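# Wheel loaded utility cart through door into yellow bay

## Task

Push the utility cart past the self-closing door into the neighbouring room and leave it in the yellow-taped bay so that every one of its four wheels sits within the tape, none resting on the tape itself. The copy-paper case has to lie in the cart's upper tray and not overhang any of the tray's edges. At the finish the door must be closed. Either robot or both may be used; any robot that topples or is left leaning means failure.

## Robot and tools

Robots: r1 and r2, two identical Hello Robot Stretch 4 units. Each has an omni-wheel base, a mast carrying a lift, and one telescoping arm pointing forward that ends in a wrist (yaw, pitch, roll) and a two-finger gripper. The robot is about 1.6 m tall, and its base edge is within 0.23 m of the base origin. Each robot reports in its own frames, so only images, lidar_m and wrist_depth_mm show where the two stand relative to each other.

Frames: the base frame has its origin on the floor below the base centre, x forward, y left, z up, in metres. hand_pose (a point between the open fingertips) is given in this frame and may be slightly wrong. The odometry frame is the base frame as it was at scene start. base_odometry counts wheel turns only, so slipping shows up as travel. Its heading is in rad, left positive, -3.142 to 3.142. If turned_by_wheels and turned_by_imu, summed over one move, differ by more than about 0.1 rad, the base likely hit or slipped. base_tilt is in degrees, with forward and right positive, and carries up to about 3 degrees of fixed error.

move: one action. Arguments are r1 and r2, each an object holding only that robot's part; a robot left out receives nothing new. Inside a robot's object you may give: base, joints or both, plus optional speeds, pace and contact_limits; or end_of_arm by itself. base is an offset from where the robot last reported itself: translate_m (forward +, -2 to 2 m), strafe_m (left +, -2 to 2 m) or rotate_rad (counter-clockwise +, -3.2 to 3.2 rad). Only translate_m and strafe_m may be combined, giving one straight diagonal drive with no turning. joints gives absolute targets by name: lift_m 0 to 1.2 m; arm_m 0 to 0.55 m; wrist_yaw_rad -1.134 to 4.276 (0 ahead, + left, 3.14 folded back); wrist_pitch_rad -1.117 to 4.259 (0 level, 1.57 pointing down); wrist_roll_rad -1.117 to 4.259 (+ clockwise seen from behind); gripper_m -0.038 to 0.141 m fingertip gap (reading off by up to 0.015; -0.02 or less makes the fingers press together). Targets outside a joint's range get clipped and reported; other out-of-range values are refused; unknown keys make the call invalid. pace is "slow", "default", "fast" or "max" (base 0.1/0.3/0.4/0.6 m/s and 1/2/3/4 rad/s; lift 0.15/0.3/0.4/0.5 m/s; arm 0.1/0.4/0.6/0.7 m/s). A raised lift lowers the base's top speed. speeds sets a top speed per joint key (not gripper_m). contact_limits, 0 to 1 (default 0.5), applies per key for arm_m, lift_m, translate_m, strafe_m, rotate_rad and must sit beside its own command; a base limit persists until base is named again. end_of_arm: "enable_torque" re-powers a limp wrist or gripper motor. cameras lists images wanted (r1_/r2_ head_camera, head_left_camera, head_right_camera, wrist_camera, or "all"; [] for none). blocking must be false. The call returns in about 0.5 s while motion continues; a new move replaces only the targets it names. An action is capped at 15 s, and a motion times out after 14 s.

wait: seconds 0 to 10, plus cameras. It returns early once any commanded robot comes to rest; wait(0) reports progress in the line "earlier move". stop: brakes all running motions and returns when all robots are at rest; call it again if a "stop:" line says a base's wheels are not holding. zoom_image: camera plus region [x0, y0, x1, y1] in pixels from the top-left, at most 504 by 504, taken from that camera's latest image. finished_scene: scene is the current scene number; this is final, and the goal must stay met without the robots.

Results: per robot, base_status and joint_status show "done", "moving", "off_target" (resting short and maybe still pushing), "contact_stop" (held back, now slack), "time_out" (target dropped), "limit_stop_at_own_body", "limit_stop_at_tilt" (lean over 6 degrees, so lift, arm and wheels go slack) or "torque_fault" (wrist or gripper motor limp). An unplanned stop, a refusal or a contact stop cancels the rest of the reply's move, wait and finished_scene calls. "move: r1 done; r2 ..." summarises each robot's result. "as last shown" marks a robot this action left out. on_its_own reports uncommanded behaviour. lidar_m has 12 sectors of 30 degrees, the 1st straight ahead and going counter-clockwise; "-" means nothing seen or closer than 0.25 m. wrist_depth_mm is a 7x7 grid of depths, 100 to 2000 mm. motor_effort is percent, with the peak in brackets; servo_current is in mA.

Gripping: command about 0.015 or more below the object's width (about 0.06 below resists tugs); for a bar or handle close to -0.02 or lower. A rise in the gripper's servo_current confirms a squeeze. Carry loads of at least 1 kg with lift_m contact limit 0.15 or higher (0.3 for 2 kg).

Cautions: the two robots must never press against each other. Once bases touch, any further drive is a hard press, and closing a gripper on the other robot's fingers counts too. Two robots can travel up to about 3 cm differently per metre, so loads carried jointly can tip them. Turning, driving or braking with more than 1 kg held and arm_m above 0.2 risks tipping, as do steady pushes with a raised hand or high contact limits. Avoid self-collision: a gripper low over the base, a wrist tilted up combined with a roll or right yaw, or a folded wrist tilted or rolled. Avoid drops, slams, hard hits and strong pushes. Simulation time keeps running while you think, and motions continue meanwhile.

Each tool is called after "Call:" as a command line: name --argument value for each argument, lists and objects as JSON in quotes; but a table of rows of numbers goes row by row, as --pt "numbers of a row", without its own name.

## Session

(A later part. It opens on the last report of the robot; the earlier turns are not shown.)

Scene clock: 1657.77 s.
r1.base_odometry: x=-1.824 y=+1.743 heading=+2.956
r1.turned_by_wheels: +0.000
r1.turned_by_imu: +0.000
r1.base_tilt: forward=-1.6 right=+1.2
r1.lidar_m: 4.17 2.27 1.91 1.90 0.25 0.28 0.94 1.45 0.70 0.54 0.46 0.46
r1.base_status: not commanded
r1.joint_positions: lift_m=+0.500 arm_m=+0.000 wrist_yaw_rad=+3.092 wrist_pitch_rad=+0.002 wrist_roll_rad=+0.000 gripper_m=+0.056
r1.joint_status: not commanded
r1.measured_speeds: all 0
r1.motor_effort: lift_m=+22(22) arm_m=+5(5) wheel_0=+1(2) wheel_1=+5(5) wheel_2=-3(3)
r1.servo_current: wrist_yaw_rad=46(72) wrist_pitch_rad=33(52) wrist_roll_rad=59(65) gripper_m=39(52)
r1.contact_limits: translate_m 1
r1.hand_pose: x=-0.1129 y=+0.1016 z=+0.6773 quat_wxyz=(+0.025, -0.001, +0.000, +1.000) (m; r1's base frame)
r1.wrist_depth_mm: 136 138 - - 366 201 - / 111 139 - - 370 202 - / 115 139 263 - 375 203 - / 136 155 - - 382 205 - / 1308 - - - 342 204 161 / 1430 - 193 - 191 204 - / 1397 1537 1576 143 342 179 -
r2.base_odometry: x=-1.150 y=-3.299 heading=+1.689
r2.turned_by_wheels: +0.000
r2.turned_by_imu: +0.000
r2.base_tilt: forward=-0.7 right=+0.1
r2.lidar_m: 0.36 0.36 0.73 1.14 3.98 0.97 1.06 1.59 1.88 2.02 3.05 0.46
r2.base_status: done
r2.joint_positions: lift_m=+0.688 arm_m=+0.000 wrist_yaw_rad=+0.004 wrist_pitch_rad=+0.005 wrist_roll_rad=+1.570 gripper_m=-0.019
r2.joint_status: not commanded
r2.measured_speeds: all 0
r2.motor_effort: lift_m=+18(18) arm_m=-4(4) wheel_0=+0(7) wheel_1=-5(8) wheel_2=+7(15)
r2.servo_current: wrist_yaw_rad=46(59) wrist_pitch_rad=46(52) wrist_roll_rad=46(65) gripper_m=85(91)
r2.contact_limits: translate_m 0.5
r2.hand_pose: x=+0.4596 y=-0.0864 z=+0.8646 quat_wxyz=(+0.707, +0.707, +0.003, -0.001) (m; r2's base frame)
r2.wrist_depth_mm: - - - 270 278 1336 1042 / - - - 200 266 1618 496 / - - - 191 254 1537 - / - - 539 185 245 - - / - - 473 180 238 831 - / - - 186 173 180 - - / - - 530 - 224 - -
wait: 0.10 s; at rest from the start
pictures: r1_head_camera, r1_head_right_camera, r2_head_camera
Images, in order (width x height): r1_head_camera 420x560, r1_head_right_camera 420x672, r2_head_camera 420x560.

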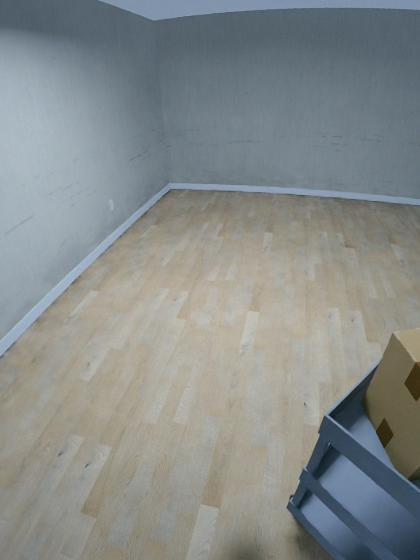

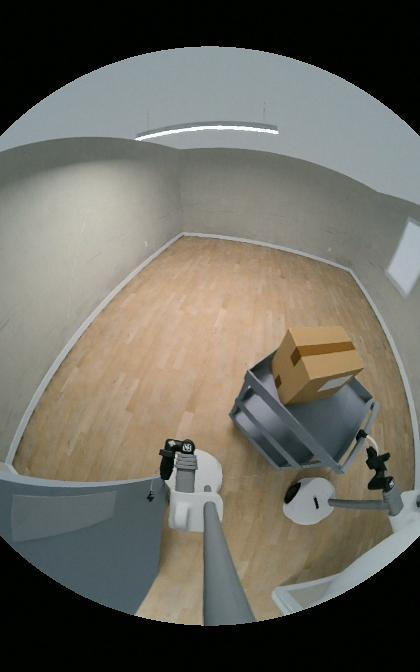

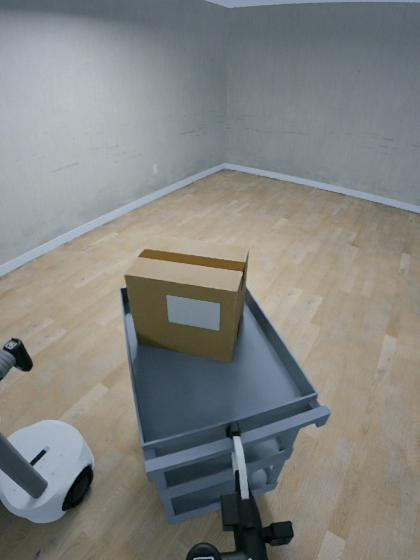

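Call:
move --r2 '{"base":{"translate_m":-0.038,"strafe_m":0.272},"pace":"slow","contact_limits":{"translate_m":0.5}}' --blocking false --cameras '[]'

Call:
wait --seconds 6 --cameras '["r2_head_camera","r1_head_right_camera"]'

Scene clock: 1681.17 s.
move: r2 moving
r1: as last shown
r1.base_tilt: forward=-1.6 right=+1.3
r1.lidar_m: 4.17 2.26 1.91 1.90 0.25 0.28 0.92 1.44 0.72 0.52 0.47 0.49
r1.servo_current: wrist_yaw_rad=52(59) wrist_pitch_rad=39(46) wrist_roll_rad=52(59) gripper_m=46(46)
r1.contact_limits: translate_m 1
r1.wrist_depth_mm: 136 138 - - 370 201 - / 111 138 - - 373 202 - / 115 139 263 - 377 204 - / 136 156 - - 382 205 - / 1281 - - - 340 206 161 / 1430 - 193 - 191 205 - / 1397 1576 1537 143 342 180 -
r2.base_odometry: x=-1.163 y=-3.302 heading=+1.689
r2.turned_by_wheels: +0.000
r2.turned_by_imu: +0.001
r2.base_tilt: forward=-0.7 right=+0.1
r2.lidar_m: 0.35 0.36 0.73 1.13 3.97 0.94 1.03 1.56 1.89 2.04 3.05 0.48
r2.base_status: translate_m moving; strafe_m moving
r2.joint_positions: lift_m=+0.688 arm_m=+0.000 wrist_yaw_rad=+0.002 wrist_pitch_rad=+0.005 wrist_roll_rad=+1.570 gripper_m=-0.019
r2.joint_status: not commanded
r2.measured_speeds: translate_m=-0.009 strafe_m=+0.053 rotate_rad=-0.003 lift_m=+0.000 arm_m=+0.000 wrist_yaw_rad=-0.031 wrist_pitch_rad=+0.000 wrist_roll_rad=+0.000
r2.motor_effort: lift_m=+18(18) arm_m=-4(4) wheel_0=-13(13) wheel_1=+7(8) wheel_2=+6(10)
r2.servo_current: wrist_yaw_rad=39(52) wrist_pitch_rad=39(52) wrist_roll_rad=52(52) gripper_m=85(91)
r2.contact_limits: translate_m 0.5
r2.hand_pose: x=+0.4595 y=-0.0870 z=+0.8646 quat_wxyz=(+0.707, +0.707, +0.002, -0.001) (m; r2's base frame)
r2.wrist_depth_mm: - - - 273 281 1336 1042 / - - - 203 270 1618 496 / - - - 193 256 1661 - / - - 554 186 248 831 - / - - 473 180 238 831 - / - - 186 172 180 - - / - - 525 - 224 - -
pictures: none
No camera images: "cameras" was empty.

Scene clock: 1684.63 s.
earlier move: r2 done
r1.base_odometry: x=-1.824 y=+1.743 heading=+2.956
r1.turned_by_wheels: +0.000
r1.turned_by_imu: +0.000
r1.base_tilt: forward=-1.6 right=+1.3
r1.lidar_m: 4.15 2.28 1.89 1.90 0.25 0.28 0.92 0.67 0.59 0.31 0.31 0.36
r1.base_status: not commanded
r1.joint_positions: lift_m=+0.500 arm_m=+0.000 wrist_yaw_rad=+3.092 wrist_pitch_rad=+0.002 wrist_roll_rad=+0.000 gripper_m=+0.056
r1.joint_status: not commanded
r1.measured_speeds: all 0
r1.motor_effort: lift_m=+22(22) arm_m=+5(5) wheel_0=+1(2) wheel_1=+5(6) wheel_2=-3(3)
r1.servo_current: wrist_yaw_rad=59(72) wrist_pitch_rad=46(52) wrist_roll_rad=46(72) gripper_m=46(52)
r1.contact_limits: translate_m 1
r1.hand_pose: x=-0.1129 y=+0.1016 z=+0.6773 quat_wxyz=(+0.025, -0.001, +0.000, +1.000) (m; r1's base frame)
r1.wrist_depth_mm: 136 138 - - 366 200 - / 111 138 - - 375 202 - / 116 139 264 - 377 203 - / 136 156 - - 379 206 - / 1308 - - - 340 206 161 / 1430 - 193 - 191 206 - / 1397 1499 1499 143 340 180 -
r2.base_odometry: x=-1.415 y=-3.368 heading=+1.689
r2.turned_by_wheels: +0.000
r2.turned_by_imu: +0.000
r2.base_tilt: forward=-0.7 right=+0.1
r2.lidar_m: 0.42 0.44 0.70 0.90 3.79 0.81 0.86 1.25 2.07 2.26 3.35 0.42
r2.base_status: done
r2.joint_positions: lift_m=+0.688 arm_m=+0.000 wrist_yaw_rad=-0.004 wrist_pitch_rad=+0.005 wrist_roll_rad=+1.570 gripper_m=-0.019
r2.joint_status: not commanded
r2.measured_speeds: all 0
r2.motor_effort: lift_m=+18(18) arm_m=-4(4) wheel_0=-6(14) wheel_1=+5(8) wheel_2=+4(10)
r2.servo_current: wrist_yaw_rad=52(59) wrist_pitch_rad=46(52) wrist_roll_rad=46(59) gripper_m=85(91)
r2.contact_limits: translate_m 0.5
r2.hand_pose: x=+0.4590 y=-0.0886 z=+0.8646 quat_wxyz=(+0.707, +0.707, +0.001, -0.003) (m; r2's base frame)
r2.wrist_depth_mm: - - - 153 208 1430 - / - - 544 156 216 768 - / - 469 449 160 220 809 - / - - 492 165 224 831 - / - - 564 168 230 - - / - - 186 172 181 - - / - - - - 241 1576 473
wait: 3.47 of 6 s (r2 has come to rest)
pictures: r1_head_right_camera, r2_head_camera
Images, in order (width x height): r1_head_right_camera 420x672, r2_head_camera 420x560.

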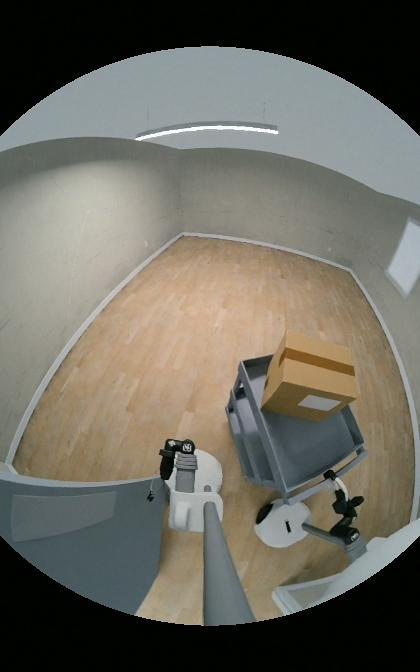

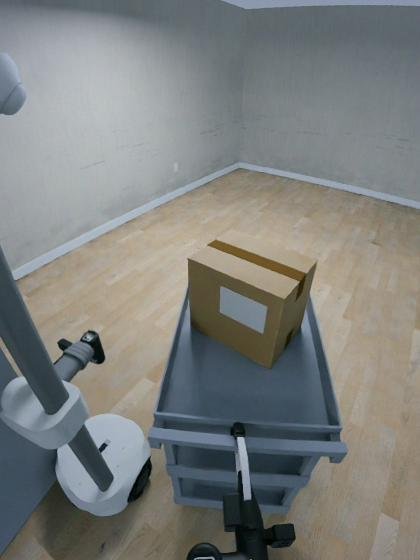

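Call:
move --r1 '{"base":{"translate_m":-0.02,"strafe_m":0.12},"pace":"slow","contact_limits":{"translate_m":0.8}}' --blocking false --cameras '[]'

Call:
wait --seconds 5 --cameras '["r1_head_left_camera","r1_head_right_camera","r2_head_left_camera"]'

Scene clock: 1718.17 s.
move: r1 moving
r1.base_odometry: x=-1.824 y=+1.730 heading=+2.956
r1.turned_by_wheels: +0.001
r1.turned_by_imu: -0.005
r1.base_tilt: forward=-1.6 right=+1.3
r1.lidar_m: 4.21 2.30 1.89 1.90 0.25 0.29 0.92 0.71 0.59 0.32 0.33 0.38
r1.base_status: translate_m moving; strafe_m moving
r1.joint_positions: lift_m=+0.500 arm_m=+0.000 wrist_yaw_rad=+3.092 wrist_pitch_rad=+0.002 wrist_roll_rad=+0.000 gripper_m=+0.056
r1.joint_status: not commanded
r1.measured_speeds: translate_m=-0.009 strafe_m=+0.050 rotate_rad=+0.000 lift_m=+0.000 arm_m=+0.000 wrist_yaw_rad=+0.000 wrist_pitch_rad=+0.000 wrist_roll_rad=+0.000
r1.motor_effort: lift_m=+22(22) arm_m=+5(5) wheel_0=-28(30) wheel_1=+34(34) wheel_2=+4(5)
r1.servo_current: wrist_yaw_rad=59(65) wrist_pitch_rad=39(46) wrist_roll_rad=46(78) gripper_m=46(46)
r1.contact_limits: translate_m 0.8
r1.hand_pose: x=-0.1129 y=+0.1016 z=+0.6773 quat_wxyz=(+0.025, -0.001, +0.000, +1.000) (m; r1's base frame)
r1.wrist_depth_mm: 136 138 - - 362 199 - / 112 139 - - 368 202 - / 116 139 260 - 368 202 - / 136 157 - - 373 202 - / 1308 - - - 334 203 160 / 1366 - 194 - 191 203 - / 1430 1499 1537 143 336 178 -
r2: as last shown
r2.base_tilt: forward=-0.7 right=+0.0
r2.lidar_m: 0.41 0.46 0.66 0.91 3.77 0.79 0.87 1.26 2.08 2.23 3.36 0.43
r2.motor_effort: lift_m=+18(18) arm_m=-4(4) wheel_0=-6(6) wheel_1=+5(6) wheel_2=+4(4)
r2.servo_current: wrist_yaw_rad=39(59) wrist_pitch_rad=39(46) wrist_roll_rad=33(65) gripper_m=85(85)
r2.contact_limits: translate_m 0.5
r2.wrist_depth_mm: - - - 153 209 1464 - / - - 544 156 216 768 - / - 462 445 160 220 820 - / - - 488 164 224 831 - / - - 559 168 230 - - / - - 187 172 180 - - / - - - - 241 1576 473
pictures: none
No camera images: "cameras" was empty.

Scene clock: 1718.93 s.
earlier move: r1 contact_stop
r1.base_odometry: x=-1.824 y=+1.709 heading=+2.960
r1.turned_by_wheels: +0.004
r1.turned_by_imu: -0.007
r1.base_tilt: forward=-1.6 right=+1.3
r1.lidar_m: 4.28 2.27 1.92 1.90 0.25 0.29 0.86 0.69 0.58 0.33 0.32 0.39
r1.base_status: translate_m contact_stop (by the wheels' count: -0.006 of -0.020); strafe_m contact_stop (by the wheels' count: +0.033 of +0.120)
r1.joint_positions: lift_m=+0.500 arm_m=+0.000 wrist_yaw_rad=+3.092 wrist_pitch_rad=+0.002 wrist_roll_rad=+0.000 gripper_m=+0.056
r1.joint_status: not commanded
r1.measured_speeds: all 0
r1.on_its_own: the wheels are slack since a contact_stop
r1.motor_effort: lift_m=+22(22) arm_m=+5(5) wheel_0=+0(31) wheel_1=+0(34) wheel_2=+0(7)
r1.servo_current: wrist_yaw_rad=52(65) wrist_pitch_rad=39(46) wrist_roll_rad=39(78) gripper_m=39(46)
r1.contact_limits: translate_m 0.8
r1.hand_pose: x=-0.1129 y=+0.1016 z=+0.6773 quat_wxyz=(+0.025, -0.001, +0.000, +1.000) (m; r1's base frame)
r1.wrist_depth_mm: 135 138 - - 355 211 - / 112 138 - - 362 200 - / 116 140 262 - 366 201 - / 136 158 - - 368 202 - / 1366 - - - 368 203 160 / - - 193 - 191 202 - / 1308 1499 1537 143 330 177 -
r2.base_odometry: x=-1.415 y=-3.368 heading=+1.689
r2.turned_by_wheels: +0.000
r2.turned_by_imu: +0.000
r2.base_tilt: forward=-0.7 right=+0.1
r2.lidar_m: 0.40 0.46 0.68 0.90 3.78 0.80 0.86 1.29 2.06 2.24 3.33 0.42
r2.base_status: not commanded
r2.joint_positions: lift_m=+0.688 arm_m=+0.000 wrist_yaw_rad=-0.004 wrist_pitch_rad=+0.005 wrist_roll_rad=+1.570 gripper_m=-0.019
r2.joint_status: not commanded
r2.measured_speeds: all 0
r2.motor_effort: lift_m=+18(18) arm_m=-4(4) wheel_0=-6(6) wheel_1=+5(6) wheel_2=+4(4)
r2.servo_current: wrist_yaw_rad=52(59) wrist_pitch_rad=39(52) wrist_roll_rad=39(65) gripper_m=78(85)
r2.contact_limits: translate_m 0.5
r2.hand_pose: x=+0.4590 y=-0.0886 z=+0.8646 quat_wxyz=(+0.707, +0.707, +0.001, -0.003) (m; r2's base frame)
r2.wrist_depth_mm: - - - 153 209 1430 - / - - 539 156 215 768 - / - 462 449 160 220 820 - / - - 492 165 224 831 - / - - 559 168 230 - - / - - 186 172 180 - - / - - - - 241 1537 473
wait: 0.77 of 5 s (r1 has come to rest)
pictures: r1_head_left_camera, r1_head_right_camera, r2_head_left_camera
Images, in order (width x height): r1_head_left_camera 420x672, r1_head_right_camera 420x672, r2_head_left_camera 420x672.

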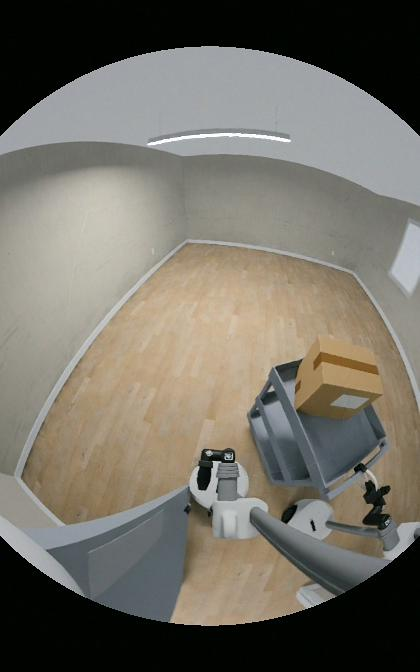

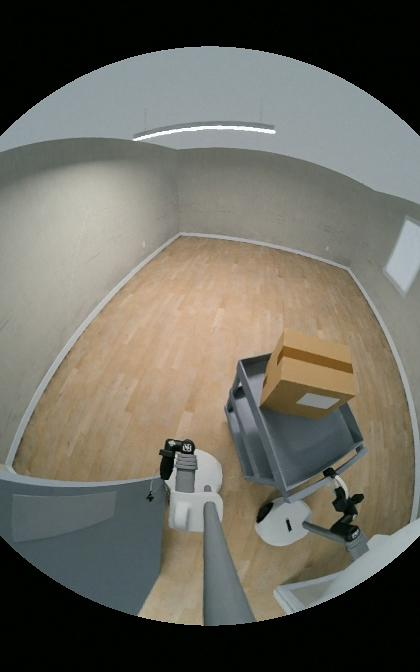

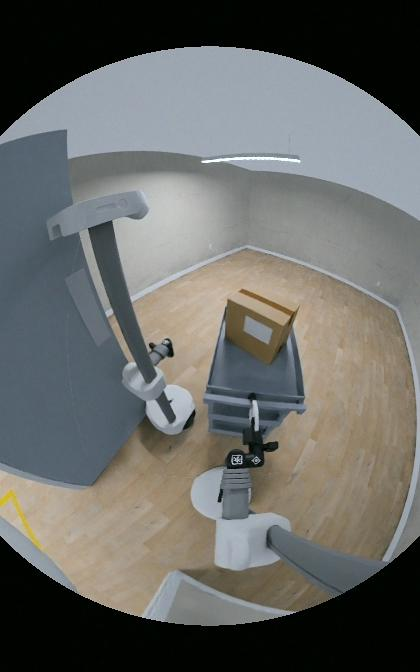

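Call:
move --r1 '{"base":{"translate_m":-0.01,"strafe_m":0.08},"pace":"slow","contact_limits":{"translate_m":1.0}}' --blocking false --cameras '[]'

Call:
wait --seconds 4 --cameras '["r1_head_left_camera","r1_head_right_camera"]'

Scene clock: 1725.83 s.
move: r1 moving
r1.base_odometry: x=-1.824 y=+1.697 heading=+2.961
r1.turned_by_wheels: +0.001
r1.turned_by_imu: -0.004
r1.base_tilt: forward=-1.6 right=+1.3
r1.lidar_m: 4.29 2.31 1.90 1.89 0.25 0.28 0.85 0.71 0.58 0.33 0.33 0.38
r1.base_status: translate_m moving; strafe_m moving
r1.joint_positions: lift_m=+0.500 arm_m=+0.000 wrist_yaw_rad=+3.092 wrist_pitch_rad=+0.002 wrist_roll_rad=+0.000 gripper_m=+0.056
r1.joint_status: not commanded
r1.measured_speeds: translate_m=-0.007 strafe_m=+0.052 rotate_rad=+0.002 lift_m=+0.000 arm_m=+0.000 wrist_yaw_rad=+0.000 wrist_pitch_rad=+0.000 wrist_roll_rad=+0.000
r1.motor_effort: lift_m=+22(22) arm_m=+5(5) wheel_0=-29(31) wheel_1=+33(33) wheel_2=+6(7)
r1.servo_current: wrist_yaw_rad=46(65) wrist_pitch_rad=46(46) wrist_roll_rad=33(65) gripper_m=39(46)
r1.contact_limits: translate_m 1
r1.hand_pose: x=-0.1129 y=+0.1016 z=+0.6773 quat_wxyz=(+0.025, -0.001, +0.000, +1.000) (m; r1's base frame)
r1.wrist_depth_mm: 136 138 - - 351 211 - / 112 139 - - 357 211 - / 117 139 265 - 362 200 - / 137 159 - - 364 200 - / 1308 - - - 364 202 159 / - - 193 - 191 202 - / 1366 1464 1499 143 325 177 -
r2: as last shown
r2.lidar_m: 0.40 0.44 0.68 0.91 3.79 0.80 0.85 1.27 2.06 2.26 3.35 0.41
r2.motor_effort: lift_m=+18(18) arm_m=-4(4) wheel_0=-6(6) wheel_1=+6(6) wheel_2=+4(4)
r2.servo_current: wrist_yaw_rad=52(65) wrist_pitch_rad=39(52) wrist_roll_rad=59(59) gripper_m=85(91)
r2.contact_limits: translate_m 0.5
r2.wrist_depth_mm: - - - 153 210 1464 - / - - 539 156 216 768 - / - 462 449 160 220 809 - / - - 492 164 224 842 - / - - 559 168 230 - - / - - 187 172 181 - - / - - - - 241 1576 477
pictures: none
No camera images: "cameras" was empty.

Scene clock: 1727.33 s.
earlier move: r1 done
r1.base_odometry: x=-1.828 y=+1.630 heading=+2.961
r1.turned_by_wheels: +0.000
r1.turned_by_imu: -0.022
r1.base_tilt: forward=-1.6 right=+1.3
r1.lidar_m: 4.52 2.34 1.92 1.88 0.25 0.28 0.79 0.75 0.57 0.32 0.32 0.38
r1.base_status: done
r1.joint_positions: lift_m=+0.500 arm_m=+0.000 wrist_yaw_rad=+3.092 wrist_pitch_rad=+0.002 wrist_roll_rad=+0.000 gripper_m=+0.056
r1.joint_status: not commanded
r1.measured_speeds: all 0
r1.motor_effort: lift_m=+22(22) arm_m=+5(5) wheel_0=-29(32) wheel_1=+34(36) wheel_2=+5(8)
r1.servo_current: wrist_yaw_rad=65(72) wrist_pitch_rad=46(52) wrist_roll_rad=46(85) gripper_m=46(46)
r1.contact_limits: translate_m 1
r1.hand_pose: x=-0.1129 y=+0.1016 z=+0.6773 quat_wxyz=(+0.025, -0.001, +0.000, +1.000) (m; r1's base frame)
r1.wrist_depth_mm: 136 138 - - 336 208 - / 113 138 - - 342 208 - / 117 139 264 - 343 197 - / 137 160 - - 345 198 - / - - - - 345 198 158 / - - 194 - 191 198 - / 1537 1537 1537 143 314 176 -
r2.base_odometry: x=-1.415 y=-3.368 heading=+1.689
r2.turned_by_wheels: +0.000
r2.turned_by_imu: +0.000
r2.base_tilt: forward=-0.6 right=+0.1
r2.lidar_m: 0.41 0.45 0.69 0.88 3.81 0.82 0.87 1.28 2.08 2.24 3.36 0.41
r2.base_status: not commanded
r2.joint_positions: lift_m=+0.688 arm_m=+0.000 wrist_yaw_rad=-0.004 wrist_pitch_rad=+0.005 wrist_roll_rad=+1.570 gripper_m=-0.019
r2.joint_status: not commanded
r2.measured_speeds: all 0
r2.motor_effort: lift_m=+18(18) arm_m=-4(5) wheel_0=-6(6) wheel_1=+5(6) wheel_2=+4(4)
r2.servo_current: wrist_yaw_rad=52(65) wrist_pitch_rad=46(52) wrist_roll_rad=39(59) gripper_m=85(91)
r2.contact_limits: translate_m 0.5
r2.hand_pose: x=+0.4590 y=-0.0886 z=+0.8646 quat_wxyz=(+0.707, +0.707, +0.001, -0.003) (m; r2's base frame)
r2.wrist_depth_mm: - - - 153 208 1464 - / - - 539 156 215 768 - / - 466 449 160 220 809 - / - - 492 164 224 831 - / - - 564 168 230 - - / - - 187 172 180 - - / - - - - 241 1576 473
wait: 1.50 of 4 s (r1 has come to rest)
pictures: r1_head_left_camera, r1_head_right_camera
Images, in order (width x height): r1_head_left_camera 420x672, r1_head_right_camera 420x672.

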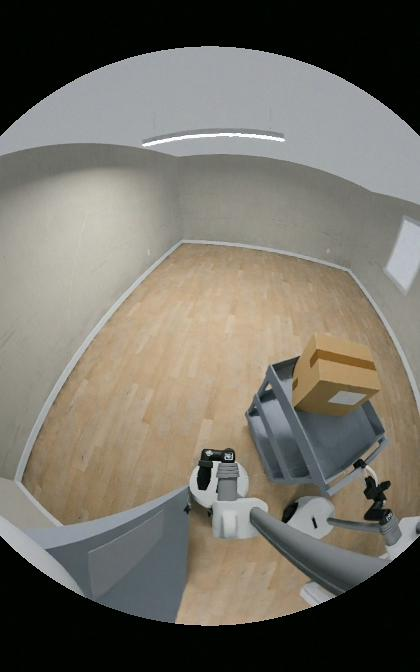

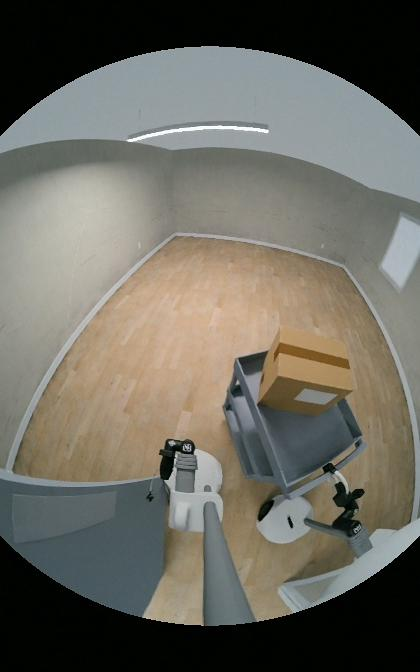

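Call:
move --r1 '{"base":{"strafe_m":-0.015},"pace":"slow"}' --r2 '{"base":{"translate_m":-0.2,"strafe_m":0.016},"pace":"slow","contact_limits":{"translate_m":0.5}}' --blocking false --cameras '[]'

Call:
wait --seconds 1 --cameras '[]'

Call:
wait --seconds 5 --cameras '["r2_head_camera","r1_head_right_camera","r2_head_left_camera","r2_head_right_camera"]'

Scene clock: 1735.13 s.
move: r1 contact_stop; r2 moving
r1.base_odometry: x=-1.827 y=+1.634 heading=+2.963
r1.turned_by_wheels: +0.002
r1.turned_by_imu: +0.002
r1.base_tilt: forward=-1.6 right=+1.3
r1.lidar_m: 4.48 2.35 1.92 1.90 0.25 0.28 0.79 0.74 0.60 0.31 0.32 0.37
r1.base_status: strafe_m contact_stop
r1.joint_positions: lift_m=+0.500 arm_m=+0.000 wrist_yaw_rad=+3.092 wrist_pitch_rad=+0.002 wrist_roll_rad=+0.000 gripper_m=+0.056
r1.joint_status: not commanded
r1.measured_speeds: all 0
r1.on_its_own: the wheels are slack since a contact_stop
r1.motor_effort: lift_m=+22(22) arm_m=+5(5) wheel_0=-2(31) wheel_1=-1(33) wheel_2=+0(3)
r1.servo_current: wrist_yaw_rad=52(65) wrist_pitch_rad=46(46) wrist_roll_rad=46(72) gripper_m=39(46)
r1.hand_pose: x=-0.1129 y=+0.1016 z=+0.6773 quat_wxyz=(+0.025, -0.001, +0.000, +1.000) (m; r1's base frame)
r1.wrist_depth_mm: 136 138 - - 340 207 - / 113 139 - - 345 209 - / 117 139 266 - 347 198 - / 137 160 - - 351 199 - / 1366 - - - 349 200 159 / - - 194 - 191 198 - / 1576 1576 1499 143 319 176 -
r2.base_odometry: x=-1.415 y=-3.381 heading=+1.689
r2.turned_by_wheels: +0.000
r2.turned_by_imu: +0.001
r2.base_tilt: forward=-0.7 right=+0.1
r2.lidar_m: 0.40 0.45 0.70 0.89 3.79 0.80 0.82 1.26 2.05 2.25 3.35 0.42
r2.base_status: translate_m moving; strafe_m moving
r2.joint_positions: lift_m=+0.688 arm_m=+0.000 wrist_yaw_rad=+0.001 wrist_pitch_rad=+0.005 wrist_roll_rad=+1.570 gripper_m=-0.019
r2.joint_status: not commanded
r2.measured_speeds: translate_m=-0.050 strafe_m=+0.004 rotate_rad=+0.000 lift_m=+0.000 arm_m=+0.000 wrist_yaw_rad=+0.017 wrist_pitch_rad=+0.000 wrist_roll_rad=+0.000
r2.motor_effort: lift_m=+18(18) arm_m=-4(4) wheel_0=-5(13) wheel_1=-7(7) wheel_2=+14(14)
r2.servo_current: wrist_yaw_rad=46(59) wrist_pitch_rad=39(52) wrist_roll_rad=65(65) gripper_m=78(85)
r2.contact_limits: translate_m 0.5
r2.hand_pose: x=+0.4594 y=-0.0873 z=+0.8646 quat_wxyz=(+0.707, +0.707, +0.002, -0.002) (m; r2's base frame)
r2.wrist_depth_mm: - - - 149 206 723 - / - - 512 153 211 - - / - 455 445 157 217 809 - / - - 500 163 224 831 - / - - 574 167 230 - - / - - 186 172 180 1576 - / - - - - 243 1708 488
pictures: none
No camera images: "cameras" was empty.

not run: a stop that you did not command came earlier in this reply.

not run: a stop that you did not command came earlier in this reply.

Call:
move --r1 '{"base":{"strafe_m":0.005},"pace":"slow","contact_limits":{"strafe_m":1.0}}' --blocking false --cameras '["r1_head_right_camera"]'

Call:
wait --seconds 2 --cameras '["r2_head_camera","r1_head_right_camera","r2_head_left_camera","r2_head_right_camera"]'

Scene clock: 1741.77 s.
earlier move: r1 contact_stop; r2 done
move: r1 moving
r1.base_odometry: x=-1.828 y=+1.630 heading=+2.964
r1.turned_by_wheels: +0.000
r1.turned_by_imu: +0.000
r1.base_tilt: forward=-1.6 right=+1.3
r1.lidar_m: 4.49 2.31 1.91 1.90 0.25 0.30 0.78 0.79 0.40 0.30 0.32 0.36
r1.base_status: earlier strafe_m contact_stop (by the wheels' count: -0.003 of -0.015); strafe_m moving
r1.joint_positions: lift_m=+0.500 arm_m=+0.000 wrist_yaw_rad=+3.092 wrist_pitch_rad=+0.002 wrist_roll_rad=+0.000 gripper_m=+0.056
r1.joint_status: not commanded
r1.measured_speeds: all 0
r1.motor_effort: lift_m=+22(22) arm_m=+5(5) wheel_0=-26(29) wheel_1=+32(32) wheel_2=+3(3)
r1.servo_current: wrist_yaw_rad=39(65) wrist_pitch_rad=39(46) wrist_roll_rad=52(52) gripper_m=39(46)
r1.contact_limits: strafe_m 1
r1.hand_pose: x=-0.1129 y=+0.1017 z=+0.6773 quat_wxyz=(+0.025, -0.001, +0.000, +1.000) (m; r1's base frame)
r1.wrist_depth_mm: 136 138 - - 345 198 - / 111 139 - - 351 200 - / 115 139 263 - 353 200 - / 136 156 - - 353 202 - / 1336 - - - 357 201 160 / - - 193 - 191 201 - / 1366 1537 1537 143 319 178 -
r2.base_odometry: x=-1.408 y=-3.569 heading=+1.689
r2.turned_by_wheels: +0.000
r2.turned_by_imu: +0.001
r2.base_tilt: forward=-0.7 right=+0.1
r2.lidar_m: 0.40 0.44 0.95 0.99 3.63 0.61 0.68 1.02 1.97 2.12 3.21 0.43
r2.base_status: done
r2.joint_positions: lift_m=+0.688 arm_m=+0.000 wrist_yaw_rad=+0.002 wrist_pitch_rad=+0.005 wrist_roll_rad=+1.570 gripper_m=-0.019
r2.joint_status: not commanded
r2.measured_speeds: all 0
r2.motor_effort: lift_m=+18(18) arm_m=-4(4) wheel_0=-2(2) wheel_1=-5(5) wheel_2=+7(7)
r2.servo_current: wrist_yaw_rad=39(52) wrist_pitch_rad=46(46) wrist_roll_rad=52(52) gripper_m=78(91)
r2.contact_limits: translate_m 0.5
r2.hand_pose: x=+0.4595 y=-0.0868 z=+0.8646 quat_wxyz=(+0.707, +0.707, +0.003, -0.001) (m; r2's base frame)
r2.wrist_depth_mm: - - - 153 210 1430 - / - - 544 156 216 798 - / - 452 445 160 219 809 - / - - 488 164 224 831 - / - - 559 168 231 - - / - - 187 172 179 - - / - - - - 241 1661 477
pictures: r1_head_right_camera
Images, in order (width x height): r1_head_right_camera 420x672.

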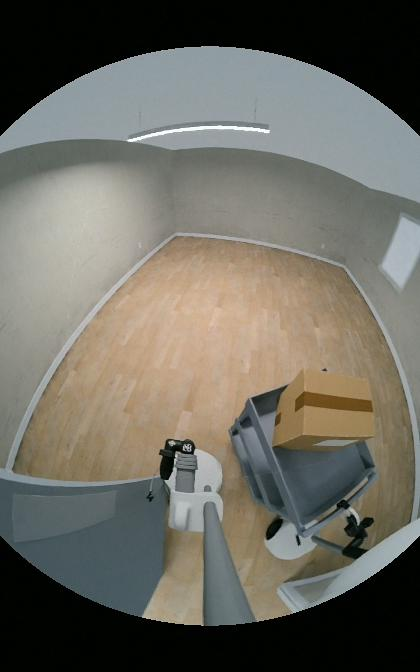

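Scene clock: 1741.97 s.
earlier move: r1 done
r1.base_odometry: x=-1.828 y=+1.630 heading=+2.964
r1.turned_by_wheels: +0.000
r1.turned_by_imu: +0.000
r1.base_tilt: forward=-1.6 right=+1.3
r1.lidar_m: 4.45 2.33 1.92 1.90 0.25 0.28 0.78 0.78 0.41 0.31 0.33 0.36
r1.base_status: done
r1.joint_positions: lift_m=+0.500 arm_m=+0.000 wrist_yaw_rad=+3.092 wrist_pitch_rad=+0.002 wrist_roll_rad=+0.000 gripper_m=+0.056
r1.joint_status: not commanded
r1.measured_speeds: all 0
r1.motor_effort: lift_m=+22(22) arm_m=+5(5) wheel_0=-30(31) wheel_1=+34(34) wheel_2=+1(3)
r1.servo_current: wrist_yaw_rad=65(65) wrist_pitch_rad=46(46) wrist_roll_rad=39(52) gripper_m=39(46)
r1.contact_limits: strafe_m 1
r1.hand_pose: x=-0.1129 y=+0.1017 z=+0.6773 quat_wxyz=(+0.025, -0.001, +0.000, +1.000) (m; r1's base frame)
r1.wrist_depth_mm: - 138 - - 343 209 - / 112 138 - - 349 199 - / 115 138 264 - 351 200 - / 136 155 - - 355 201 - / 1336 - - - 355 202 160 / - - 193 - 191 202 - / 1397 1537 1499 143 320 178 -
r2.base_odometry: x=-1.408 y=-3.569 heading=+1.689
r2.turned_by_wheels: +0.000
r2.turned_by_imu: +0.000
r2.base_tilt: forward=-0.6 right=+0.1
r2.lidar_m: 0.36 0.44 0.94 0.98 3.60 0.61 0.67 1.00 1.96 2.14 3.16 0.41
r2.base_status: done
r2.joint_positions: lift_m=+0.688 arm_m=+0.000 wrist_yaw_rad=+0.002 wrist_pitch_rad=+0.005 wrist_roll_rad=+1.570 gripper_m=-0.019
r2.joint_status: not commanded
r2.measured_speeds: all 0
r2.motor_effort: lift_m=+18(18) arm_m=-4(4) wheel_0=-2(2) wheel_1=-5(5) wheel_2=+7(7)
r2.servo_current: wrist_yaw_rad=52(52) wrist_pitch_rad=46(52) wrist_roll_rad=52(52) gripper_m=85(91)
r2.contact_limits: translate_m 0.5
r2.hand_pose: x=+0.4595 y=-0.0868 z=+0.8646 quat_wxyz=(+0.707, +0.707, +0.003, -0.001) (m; r2's base frame)
r2.wrist_depth_mm: - - - 153 210 1397 - / - - 544 156 215 798 - / - 452 445 160 220 798 - / - - 488 164 224 831 - / - - 564 169 229 - - / - - 186 172 179 - - / - - - - 242 1708 480
wait: 0.20 of 2 s (r1 has come to rest)
pictures: r1_head_right_camera, r2_head_camera, r2_head_left_camera, r2_head_right_camera
Images, in order (width x height): r1_head_right_camera 420x672, r2_head_camera 420x560, r2_head_left_camera 420x672, r2_head_right_camera 420x672.

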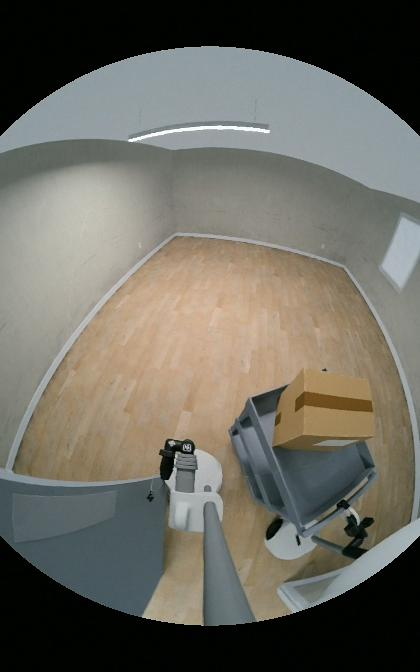

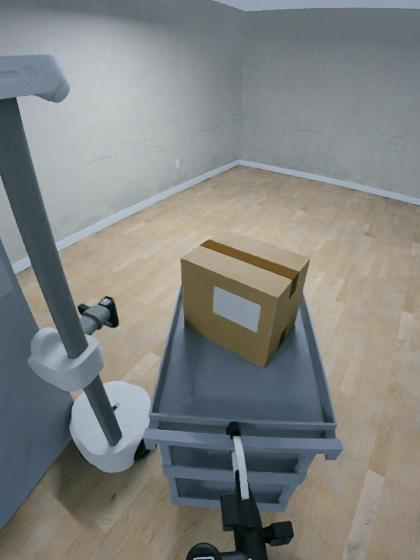

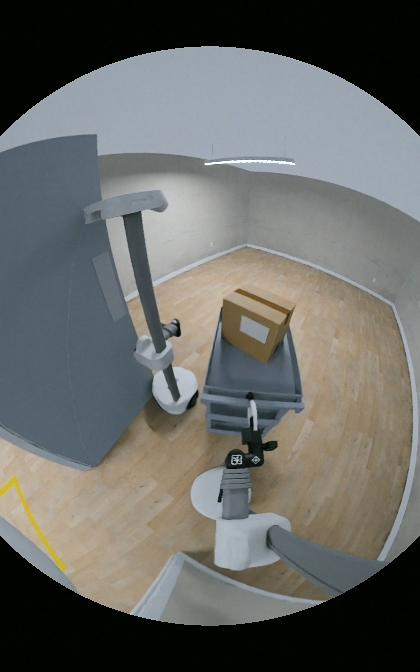

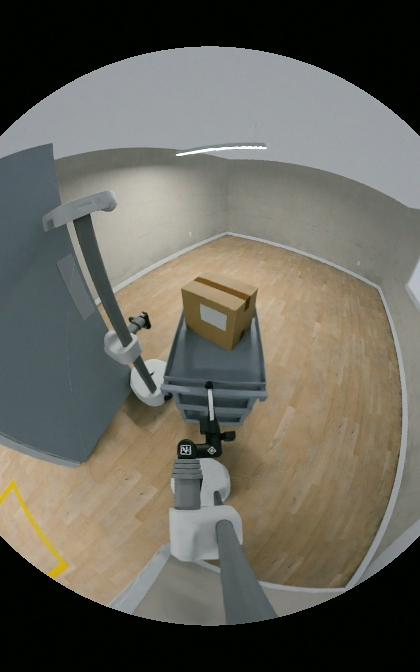

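Call:
move --r2 '{"base":{"translate_m":-0.25,"strafe_m":0.02},"pace":"slow","contact_limits":{"translate_m":0.5}}' --blocking false --cameras '[]'

Call:
wait --seconds 6 --cameras '["r2_head_camera","r1_head_right_camera","r2_head_left_camera"]'

Scene clock: 1768.63 s.
move: r2 moving
r1: as last shown
r1.lidar_m: 4.46 2.33 1.90 1.89 0.25 0.28 0.78 0.77 0.40 0.32 0.31 0.38
r1.motor_effort: lift_m=+22(22) arm_m=+5(5) wheel_0=-30(31) wheel_1=+34(34) wheel_2=+1(1)
r1.servo_current: wrist_yaw_rad=52(59) wrist_pitch_rad=46(46) wrist_roll_rad=59(59) gripper_m=39(46)
r1.contact_limits: strafe_m 1
r1.wrist_depth_mm: - 138 - - 343 209 - / 111 138 - - 349 200 - / 115 139 264 - 353 200 - / 136 155 - - 351 200 - / 1336 - - - 355 201 160 / - - 193 - 191 201 - / 1366 1499 1576 143 320 178 -
r2.base_odometry: x=-1.407 y=-3.581 heading=+1.689
r2.turned_by_wheels: +0.000
r2.turned_by_imu: +0.001
r2.base_tilt: forward=-0.7 right=+0.0
r2.lidar_m: 0.41 0.45 0.93 0.98 3.60 0.61 0.65 0.96 1.96 2.13 3.16 0.42
r2.base_status: translate_m moving; strafe_m moving
r2.joint_positions: lift_m=+0.688 arm_m=+0.000 wrist_yaw_rad=+0.002 wrist_pitch_rad=+0.005 wrist_roll_rad=+1.570 gripper_m=-0.019
r2.joint_status: not commanded
r2.measured_speeds: translate_m=-0.050 strafe_m=+0.005 rotate_rad=-0.002 lift_m=+0.000 arm_m=+0.000 wrist_yaw_rad=+0.000 wrist_pitch_rad=+0.000 wrist_roll_rad=+0.000
r2.motor_effort: lift_m=+18(18) arm_m=-4(4) wheel_0=-9(9) wheel_1=-5(7) wheel_2=+13(13)
r2.servo_current: wrist_yaw_rad=46(52) wrist_pitch_rad=46(46) wrist_roll_rad=39(52) gripper_m=85(85)
r2.contact_limits: translate_m 0.5
r2.hand_pose: x=+0.4595 y=-0.0868 z=+0.8646 quat_wxyz=(+0.707, +0.707, +0.003, -0.001) (m; r2's base frame)
r2.wrist_depth_mm: - - - 153 210 1397 - / - - 544 157 215 798 - / - 466 445 160 220 809 - / - - 488 165 225 831 - / - - 569 169 231 - - / - - 186 173 179 - - / - - - - 241 1708 477
pictures: none
No camera images: "cameras" was empty.

Scene clock: 1771.93 s.
earlier move: r2 done
r1.base_odometry: x=-1.828 y=+1.630 heading=+2.964
r1.turned_by_wheels: +0.000
r1.turned_by_imu: +0.000
r1.base_tilt: forward=-1.6 right=+1.3
r1.lidar_m: 4.49 2.33 1.92 1.88 0.25 0.28 0.79 0.97 0.38 0.31 0.29 4.76
r1.base_status: not commanded
r1.joint_positions: lift_m=+0.500 arm_m=+0.000 wrist_yaw_rad=+3.092 wrist_pitch_rad=+0.002 wrist_roll_rad=+0.000 gripper_m=+0.056
r1.joint_status: not commanded
r1.measured_speeds: all 0
r1.motor_effort: lift_m=+22(22) arm_m=+5(5) wheel_0=-30(31) wheel_1=+34(34) wheel_2=+1(1)
r1.servo_current: wrist_yaw_rad=33(72) wrist_pitch_rad=39(52) wrist_roll_rad=46(72) gripper_m=46(46)
r1.contact_limits: strafe_m 1
r1.hand_pose: x=-0.1129 y=+0.1017 z=+0.6773 quat_wxyz=(+0.025, -0.001, +0.000, +1.000) (m; r1's base frame)
r1.wrist_depth_mm: - 138 - - 343 209 - / 111 139 - - 347 198 - / 115 139 264 - 351 200 - / 136 156 - - 353 201 - / 1336 - - - 353 201 160 / - - 195 - 190 201 - / 1397 1537 1499 143 320 177 -
r2.base_odometry: x=-1.398 y=-3.819 heading=+1.689
r2.turned_by_wheels: +0.000
r2.turned_by_imu: +0.001
r2.base_tilt: forward=-0.7 right=+0.1
r2.lidar_m: 0.40 0.42 1.03 1.07 3.40 0.38 0.42 0.66 1.84 1.99 2.96 0.43
r2.base_status: done
r2.joint_positions: lift_m=+0.688 arm_m=+0.000 wrist_yaw_rad=+0.002 wrist_pitch_rad=+0.005 wrist_roll_rad=+1.570 gripper_m=-0.019
r2.joint_status: not commanded
r2.measured_speeds: all 0
r2.motor_effort: lift_m=+18(18) arm_m=-4(4) wheel_0=-2(9) wheel_1=-4(7) wheel_2=+7(14)
r2.servo_current: wrist_yaw_rad=46(59) wrist_pitch_rad=52(52) wrist_roll_rad=46(59) gripper_m=85(91)
r2.contact_limits: translate_m 0.5
r2.hand_pose: x=+0.4595 y=-0.0868 z=+0.8646 quat_wxyz=(+0.707, +0.707, +0.003, -0.001) (m; r2's base frame)
r2.wrist_depth_mm: - - - 159 216 1661 - / - - 603 161 220 750 - / - 500 449 164 224 820 - / - - 480 167 228 831 - / - - 544 170 230 - - / - - 185 172 178 - - / - - - - - 1661 480
wait: 3.30 of 6 s (r2 has come to rest)
pictures: r1_head_right_camera, r2_head_camera, r2_head_left_camera
Images, in order (width x height): r1_head_right_camera 420x672, r2_head_camera 420x560, r2_head_left_camera 420x672.

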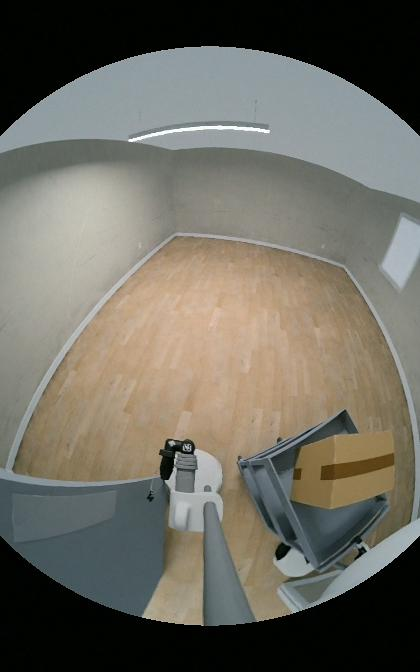

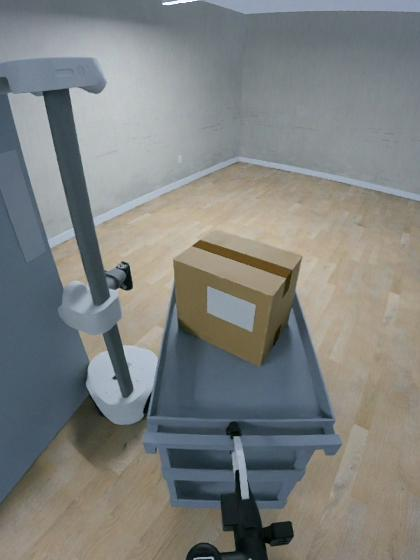

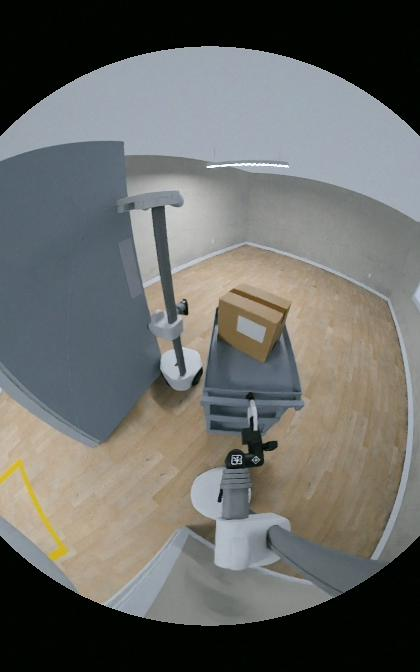

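Call:
move --r2 '{"base":{"rotate_rad":0.4},"pace":"slow","contact_limits":{"rotate_rad":0.4}}' --blocking false --cameras '[]'

Call:
wait --seconds 4 --cameras '["r2_head_camera","r1_head_right_camera","r2_head_left_camera"]'

Scene clock: 1785.67 s.
move: r2 moving
r1: as last shown
r1.lidar_m: 4.46 2.32 1.91 1.88 0.25 0.29 0.81 0.93 0.37 0.30 0.30 4.76
r1.servo_current: wrist_yaw_rad=46(65) wrist_pitch_rad=52(52) wrist_roll_rad=59(59) gripper_m=46(46)
r1.contact_limits: strafe_m 1
r1.wrist_depth_mm: - 138 - - 345 208 - / 111 138 - - 349 198 - / 115 139 263 - 351 200 - / 136 156 - - 355 200 - / 1336 - - - 355 201 160 / - - 194 - 190 201 - / 1397 1499 1499 143 320 178 -
r2.base_odometry: x=-1.398 y=-3.819 heading=+1.813
r2.turned_by_wheels: +0.124
r2.turned_by_imu: +0.121
r2.base_tilt: forward=-0.7 right=+0.1
r2.lidar_m: 0.41 0.97 1.03 3.33 0.41 0.38 0.45 0.80 1.82 2.11 3.51 0.41
r2.base_status: rotate_rad moving
r2.joint_positions: lift_m=+0.688 arm_m=+0.000 wrist_yaw_rad=-0.006 wrist_pitch_rad=+0.005 wrist_roll_rad=+1.570 gripper_m=-0.019
r2.joint_status: not commanded
r2.measured_speeds: translate_m=+0.003 strafe_m=-0.002 rotate_rad=+0.489 lift_m=+0.000 arm_m=+0.000 wrist_yaw_rad=+0.000 wrist_pitch_rad=+0.000 wrist_roll_rad=+0.000
r2.motor_effort: lift_m=+18(18) arm_m=-4(4) wheel_0=-11(13) wheel_1=-9(9) wheel_2=-14(14)
r2.servo_current: wrist_yaw_rad=52(52) wrist_pitch_rad=46(46) wrist_roll_rad=52(52) gripper_m=78(85)
r2.contact_limits: rotate_rad 0.4
r2.hand_pose: x=+0.4588 y=-0.0891 z=+0.8646 quat_wxyz=(+0.707, +0.707, +0.000, -0.004) (m; r2's base frame)
r2.wrist_depth_mm: - - - 144 201 - - / - 512 466 150 207 - - / - 455 449 155 214 - - / - - 512 160 221 831 - / - - 603 167 229 - - / - - 186 172 179 1576 - / 778 768 788 - 246 768 750
pictures: none
No camera images: "cameras" was empty.

Scene clock: 1786.70 s.
earlier move: r2 done
r1.base_odometry: x=-1.828 y=+1.630 heading=+2.964
r1.turned_by_wheels: +0.000
r1.turned_by_imu: +0.000
r1.base_tilt: forward=-1.6 right=+1.3
r1.lidar_m: 4.49 2.33 1.92 1.89 0.25 0.28 0.81 0.50 0.32 0.28 0.30 4.75
r1.base_status: not commanded
r1.joint_positions: lift_m=+0.500 arm_m=+0.000 wrist_yaw_rad=+3.092 wrist_pitch_rad=+0.002 wrist_roll_rad=+0.000 gripper_m=+0.056
r1.joint_status: not commanded
r1.measured_speeds: all 0
r1.motor_effort: lift_m=+22(22) arm_m=+5(5) wheel_0=-30(31) wheel_1=+34(34) wheel_2=+1(1)
r1.servo_current: wrist_yaw_rad=52(78) wrist_pitch_rad=39(52) wrist_roll_rad=46(65) gripper_m=39(46)
r1.contact_limits: strafe_m 1
r1.hand_pose: x=-0.1129 y=+0.1017 z=+0.6773 quat_wxyz=(+0.025, -0.001, +0.000, +1.000) (m; r1's base frame)
r1.wrist_depth_mm: - 138 - - 345 209 - / 111 139 - - 347 199 - / 115 139 263 - 349 200 - / 136 156 - - 351 200 - / 1336 - - - 357 202 160 / - - 194 - 191 201 - / 1366 1464 1499 143 322 177 -
r2.base_odometry: x=-1.398 y=-3.819 heading=+2.088
r2.turned_by_wheels: +0.275
r2.turned_by_imu: +0.267
r2.base_tilt: forward=-0.6 right=+0.1
r2.lidar_m: 0.44 1.04 1.04 3.49 0.40 0.42 0.56 1.54 1.92 2.59 0.33 0.30
r2.base_status: done
r2.joint_positions: lift_m=+0.688 arm_m=+0.000 wrist_yaw_rad=+0.000 wrist_pitch_rad=+0.005 wrist_roll_rad=+1.570 gripper_m=-0.019
r2.joint_status: not commanded
r2.measured_speeds: all 0
r2.motor_effort: lift_m=+18(18) arm_m=-4(5) wheel_0=-5(14) wheel_1=-4(9) wheel_2=-6(14)
r2.servo_current: wrist_yaw_rad=33(59) wrist_pitch_rad=46(52) wrist_roll_rad=46(59) gripper_m=78(85)
r2.contact_limits: rotate_rad 0.4
r2.hand_pose: x=+0.4594 y=-0.0873 z=+0.8646 quat_wxyz=(+0.707, +0.707, +0.002, -0.002) (m; r2's base frame)
r2.wrist_depth_mm: - 366 379 - 133 - - / - 508 462 - 148 - - / - - - - 167 - - / - - - 104 189 569 525 / 788 - - 123 220 1042 484 / - 1025 186 148 179 - 415 / - 122 - - 345 - 351
wait: 1.03 of 4 s (r2 has come to rest)
pictures: r1_head_right_camera, r2_head_camera, r2_head_left_camera
Images, in order (width x height): r1_head_right_camera 420x672, r2_head_camera 420x560, r2_head_left_camera 420x672.

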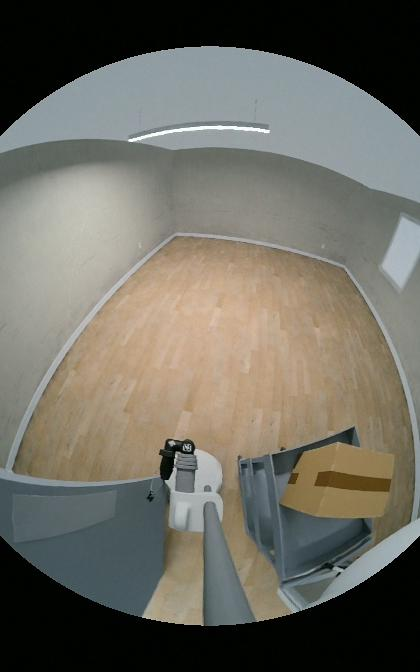

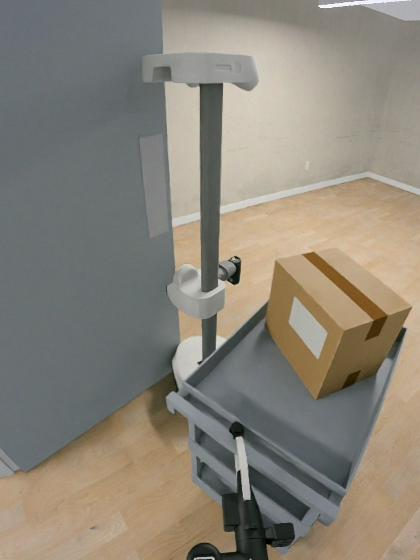

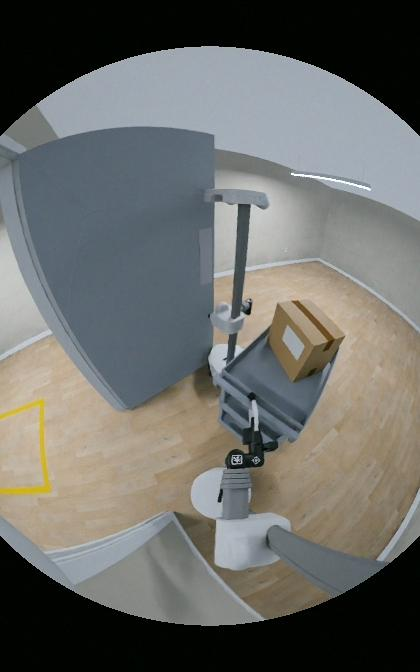

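Call:
move --r2 '{"base":{"translate_m":0.1,"strafe_m":0.12},"pace":"slow","contact_limits":{"translate_m":0.5}}' --blocking false --cameras '[]'

Call:
wait --seconds 4 --cameras '["r2_head_camera","r1_head_right_camera","r2_head_left_camera"]'

Scene clock: 1805.17 s.
move: r2 moving
r1: as last shown
r1.lidar_m: 4.50 2.32 1.91 1.89 0.25 0.28 0.77 0.51 0.33 0.30 0.30 4.74
r1.motor_effort: lift_m=+22(22) arm_m=+5(5) wheel_0=-31(31) wheel_1=+34(34) wheel_2=+1(1)
r1.servo_current: wrist_yaw_rad=33(59) wrist_pitch_rad=46(46) wrist_roll_rad=46(65) gripper_m=39(46)
r1.contact_limits: strafe_m 1
r1.wrist_depth_mm: - 138 - - 343 209 - / 111 138 - - 349 199 - / 115 139 263 - 349 200 - / 136 156 - - 355 201 - / 1308 - - - 355 201 160 / - - 195 - 191 201 - / 1397 1537 1537 143 322 178 -
r2.base_odometry: x=-1.410 y=-3.817 heading=+2.088
r2.turned_by_wheels: -0.001
r2.turned_by_imu: +0.000
r2.base_tilt: forward=-0.7 right=+0.1
r2.lidar_m: 0.45 1.02 1.04 3.49 0.35 0.42 0.59 1.54 1.93 2.58 0.34 0.31
r2.base_status: translate_m moving; strafe_m moving
r2.joint_positions: lift_m=+0.688 arm_m=+0.000 wrist_yaw_rad=-0.001 wrist_pitch_rad=+0.005 wrist_roll_rad=+1.570 gripper_m=-0.019
r2.joint_status: not commanded
r2.measured_speeds: translate_m=+0.032 strafe_m=+0.037 rotate_rad=+0.002 lift_m=+0.000 arm_m=+0.000 wrist_yaw_rad=+0.000 wrist_pitch_rad=+0.000 wrist_roll_rad=+0.000
r2.motor_effort: lift_m=+18(18) arm_m=-4(5) wheel_0=-7(9) wheel_1=+7(8) wheel_2=-11(11)
r2.servo_current: wrist_yaw_rad=46(52) wrist_pitch_rad=46(52) wrist_roll_rad=39(59) gripper_m=78(91)
r2.contact_limits: translate_m 0.5
r2.hand_pose: x=+0.4593 y=-0.0876 z=+0.8646 quat_wxyz=(+0.707, +0.707, +0.002, -0.002) (m; r2's base frame)
r2.wrist_depth_mm: - 375 366 - 132 - - / - 512 462 - 148 - - / - - - - 166 - - / - - - 103 189 559 521 / 778 - - 123 213 1060 477 / - 1025 186 148 179 - 415 / - 123 - - 345 - -
pictures: none
No camera images: "cameras" was empty.

Scene clock: 1807.50 s.
earlier move: r2 done
r1.base_odometry: x=-1.828 y=+1.630 heading=+2.964
r1.turned_by_wheels: +0.000
r1.turned_by_imu: +0.000
r1.base_tilt: forward=-1.6 right=+1.3
r1.lidar_m: 4.49 2.33 1.91 1.89 0.25 0.27 0.76 0.34 0.27 0.25 0.29 4.75
r1.base_status: not commanded
r1.joint_positions: lift_m=+0.500 arm_m=+0.000 wrist_yaw_rad=+3.092 wrist_pitch_rad=+0.002 wrist_roll_rad=+0.000 gripper_m=+0.056
r1.joint_status: not commanded
r1.measured_speeds: all 0
r1.motor_effort: lift_m=+22(22) arm_m=+5(5) wheel_0=-30(31) wheel_1=+34(34) wheel_2=+1(1)
r1.servo_current: wrist_yaw_rad=26(65) wrist_pitch_rad=39(52) wrist_roll_rad=52(72) gripper_m=39(46)
r1.contact_limits: strafe_m 1
r1.hand_pose: x=-0.1129 y=+0.1017 z=+0.6773 quat_wxyz=(+0.025, -0.001, +0.000, +1.000) (m; r1's base frame)
r1.wrist_depth_mm: - 138 - - 345 209 - / 111 139 - - 347 199 - / 115 139 264 - 351 200 - / 136 156 - - 355 201 - / 508 - - - 353 201 160 / - - 193 - 191 201 - / 1397 1537 1499 143 322 178 -
r2.base_odometry: x=-1.551 y=-3.791 heading=+2.088
r2.turned_by_wheels: +0.000
r2.turned_by_imu: +0.000
r2.base_tilt: forward=-0.7 right=+0.0
r2.lidar_m: 0.46 0.88 0.90 3.46 3.31 0.38 0.52 1.30 2.06 2.76 0.32 0.31
r2.base_status: done
r2.joint_positions: lift_m=+0.688 arm_m=+0.000 wrist_yaw_rad=-0.001 wrist_pitch_rad=+0.005 wrist_roll_rad=+1.570 gripper_m=-0.019
r2.joint_status: not commanded
r2.measured_speeds: all 0
r2.motor_effort: lift_m=+18(18) arm_m=-4(5) wheel_0=-4(9) wheel_1=+3(9) wheel_2=-8(12)
r2.servo_current: wrist_yaw_rad=46(65) wrist_pitch_rad=46(52) wrist_roll_rad=52(65) gripper_m=78(91)
r2.contact_limits: translate_m 0.5
r2.hand_pose: x=+0.4593 y=-0.0876 z=+0.8646 quat_wxyz=(+0.707, +0.707, +0.002, -0.002) (m; r2's base frame)
r2.wrist_depth_mm: - 480 - - - - - / - - - - - - - / - - - - - - 508 / 683 691 699 - - 1366 466 / - 946 931 - - - 433 / - - 182 114 174 368 - / - 123 - - - - -
wait: 2.33 of 4 s (r2 has come to rest)
pictures: r1_head_right_camera, r2_head_camera, r2_head_left_camera
Images, in order (width x height): r1_head_right_camera 420x672, r2_head_camera 420x560, r2_head_left_camera 420x672.

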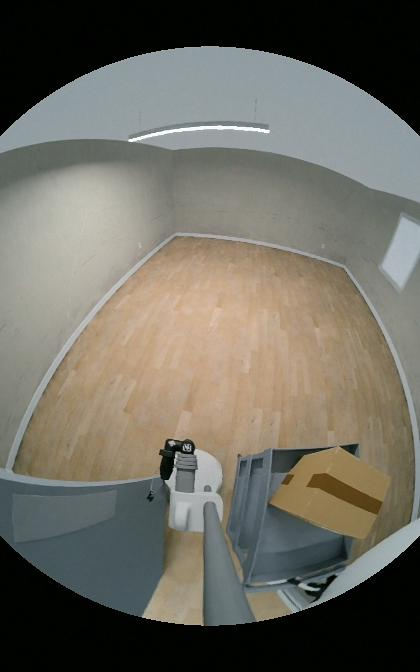

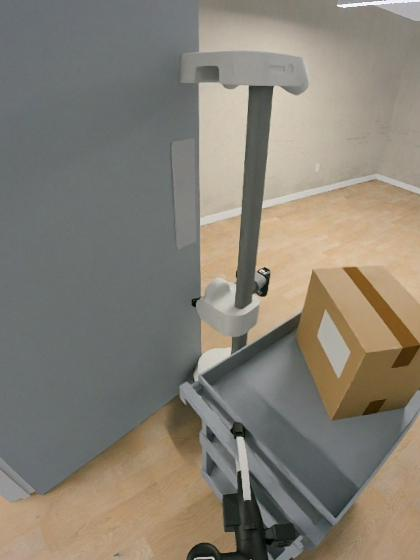

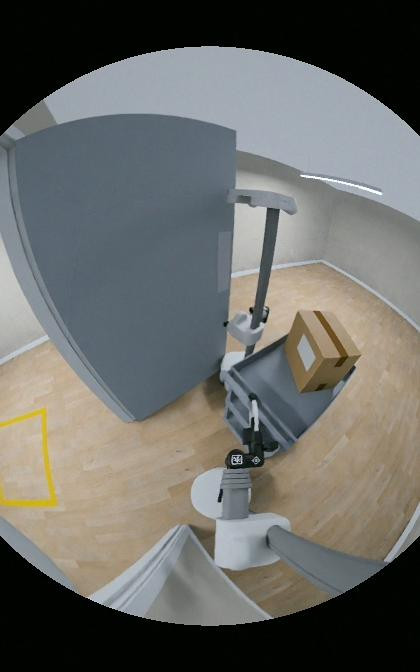

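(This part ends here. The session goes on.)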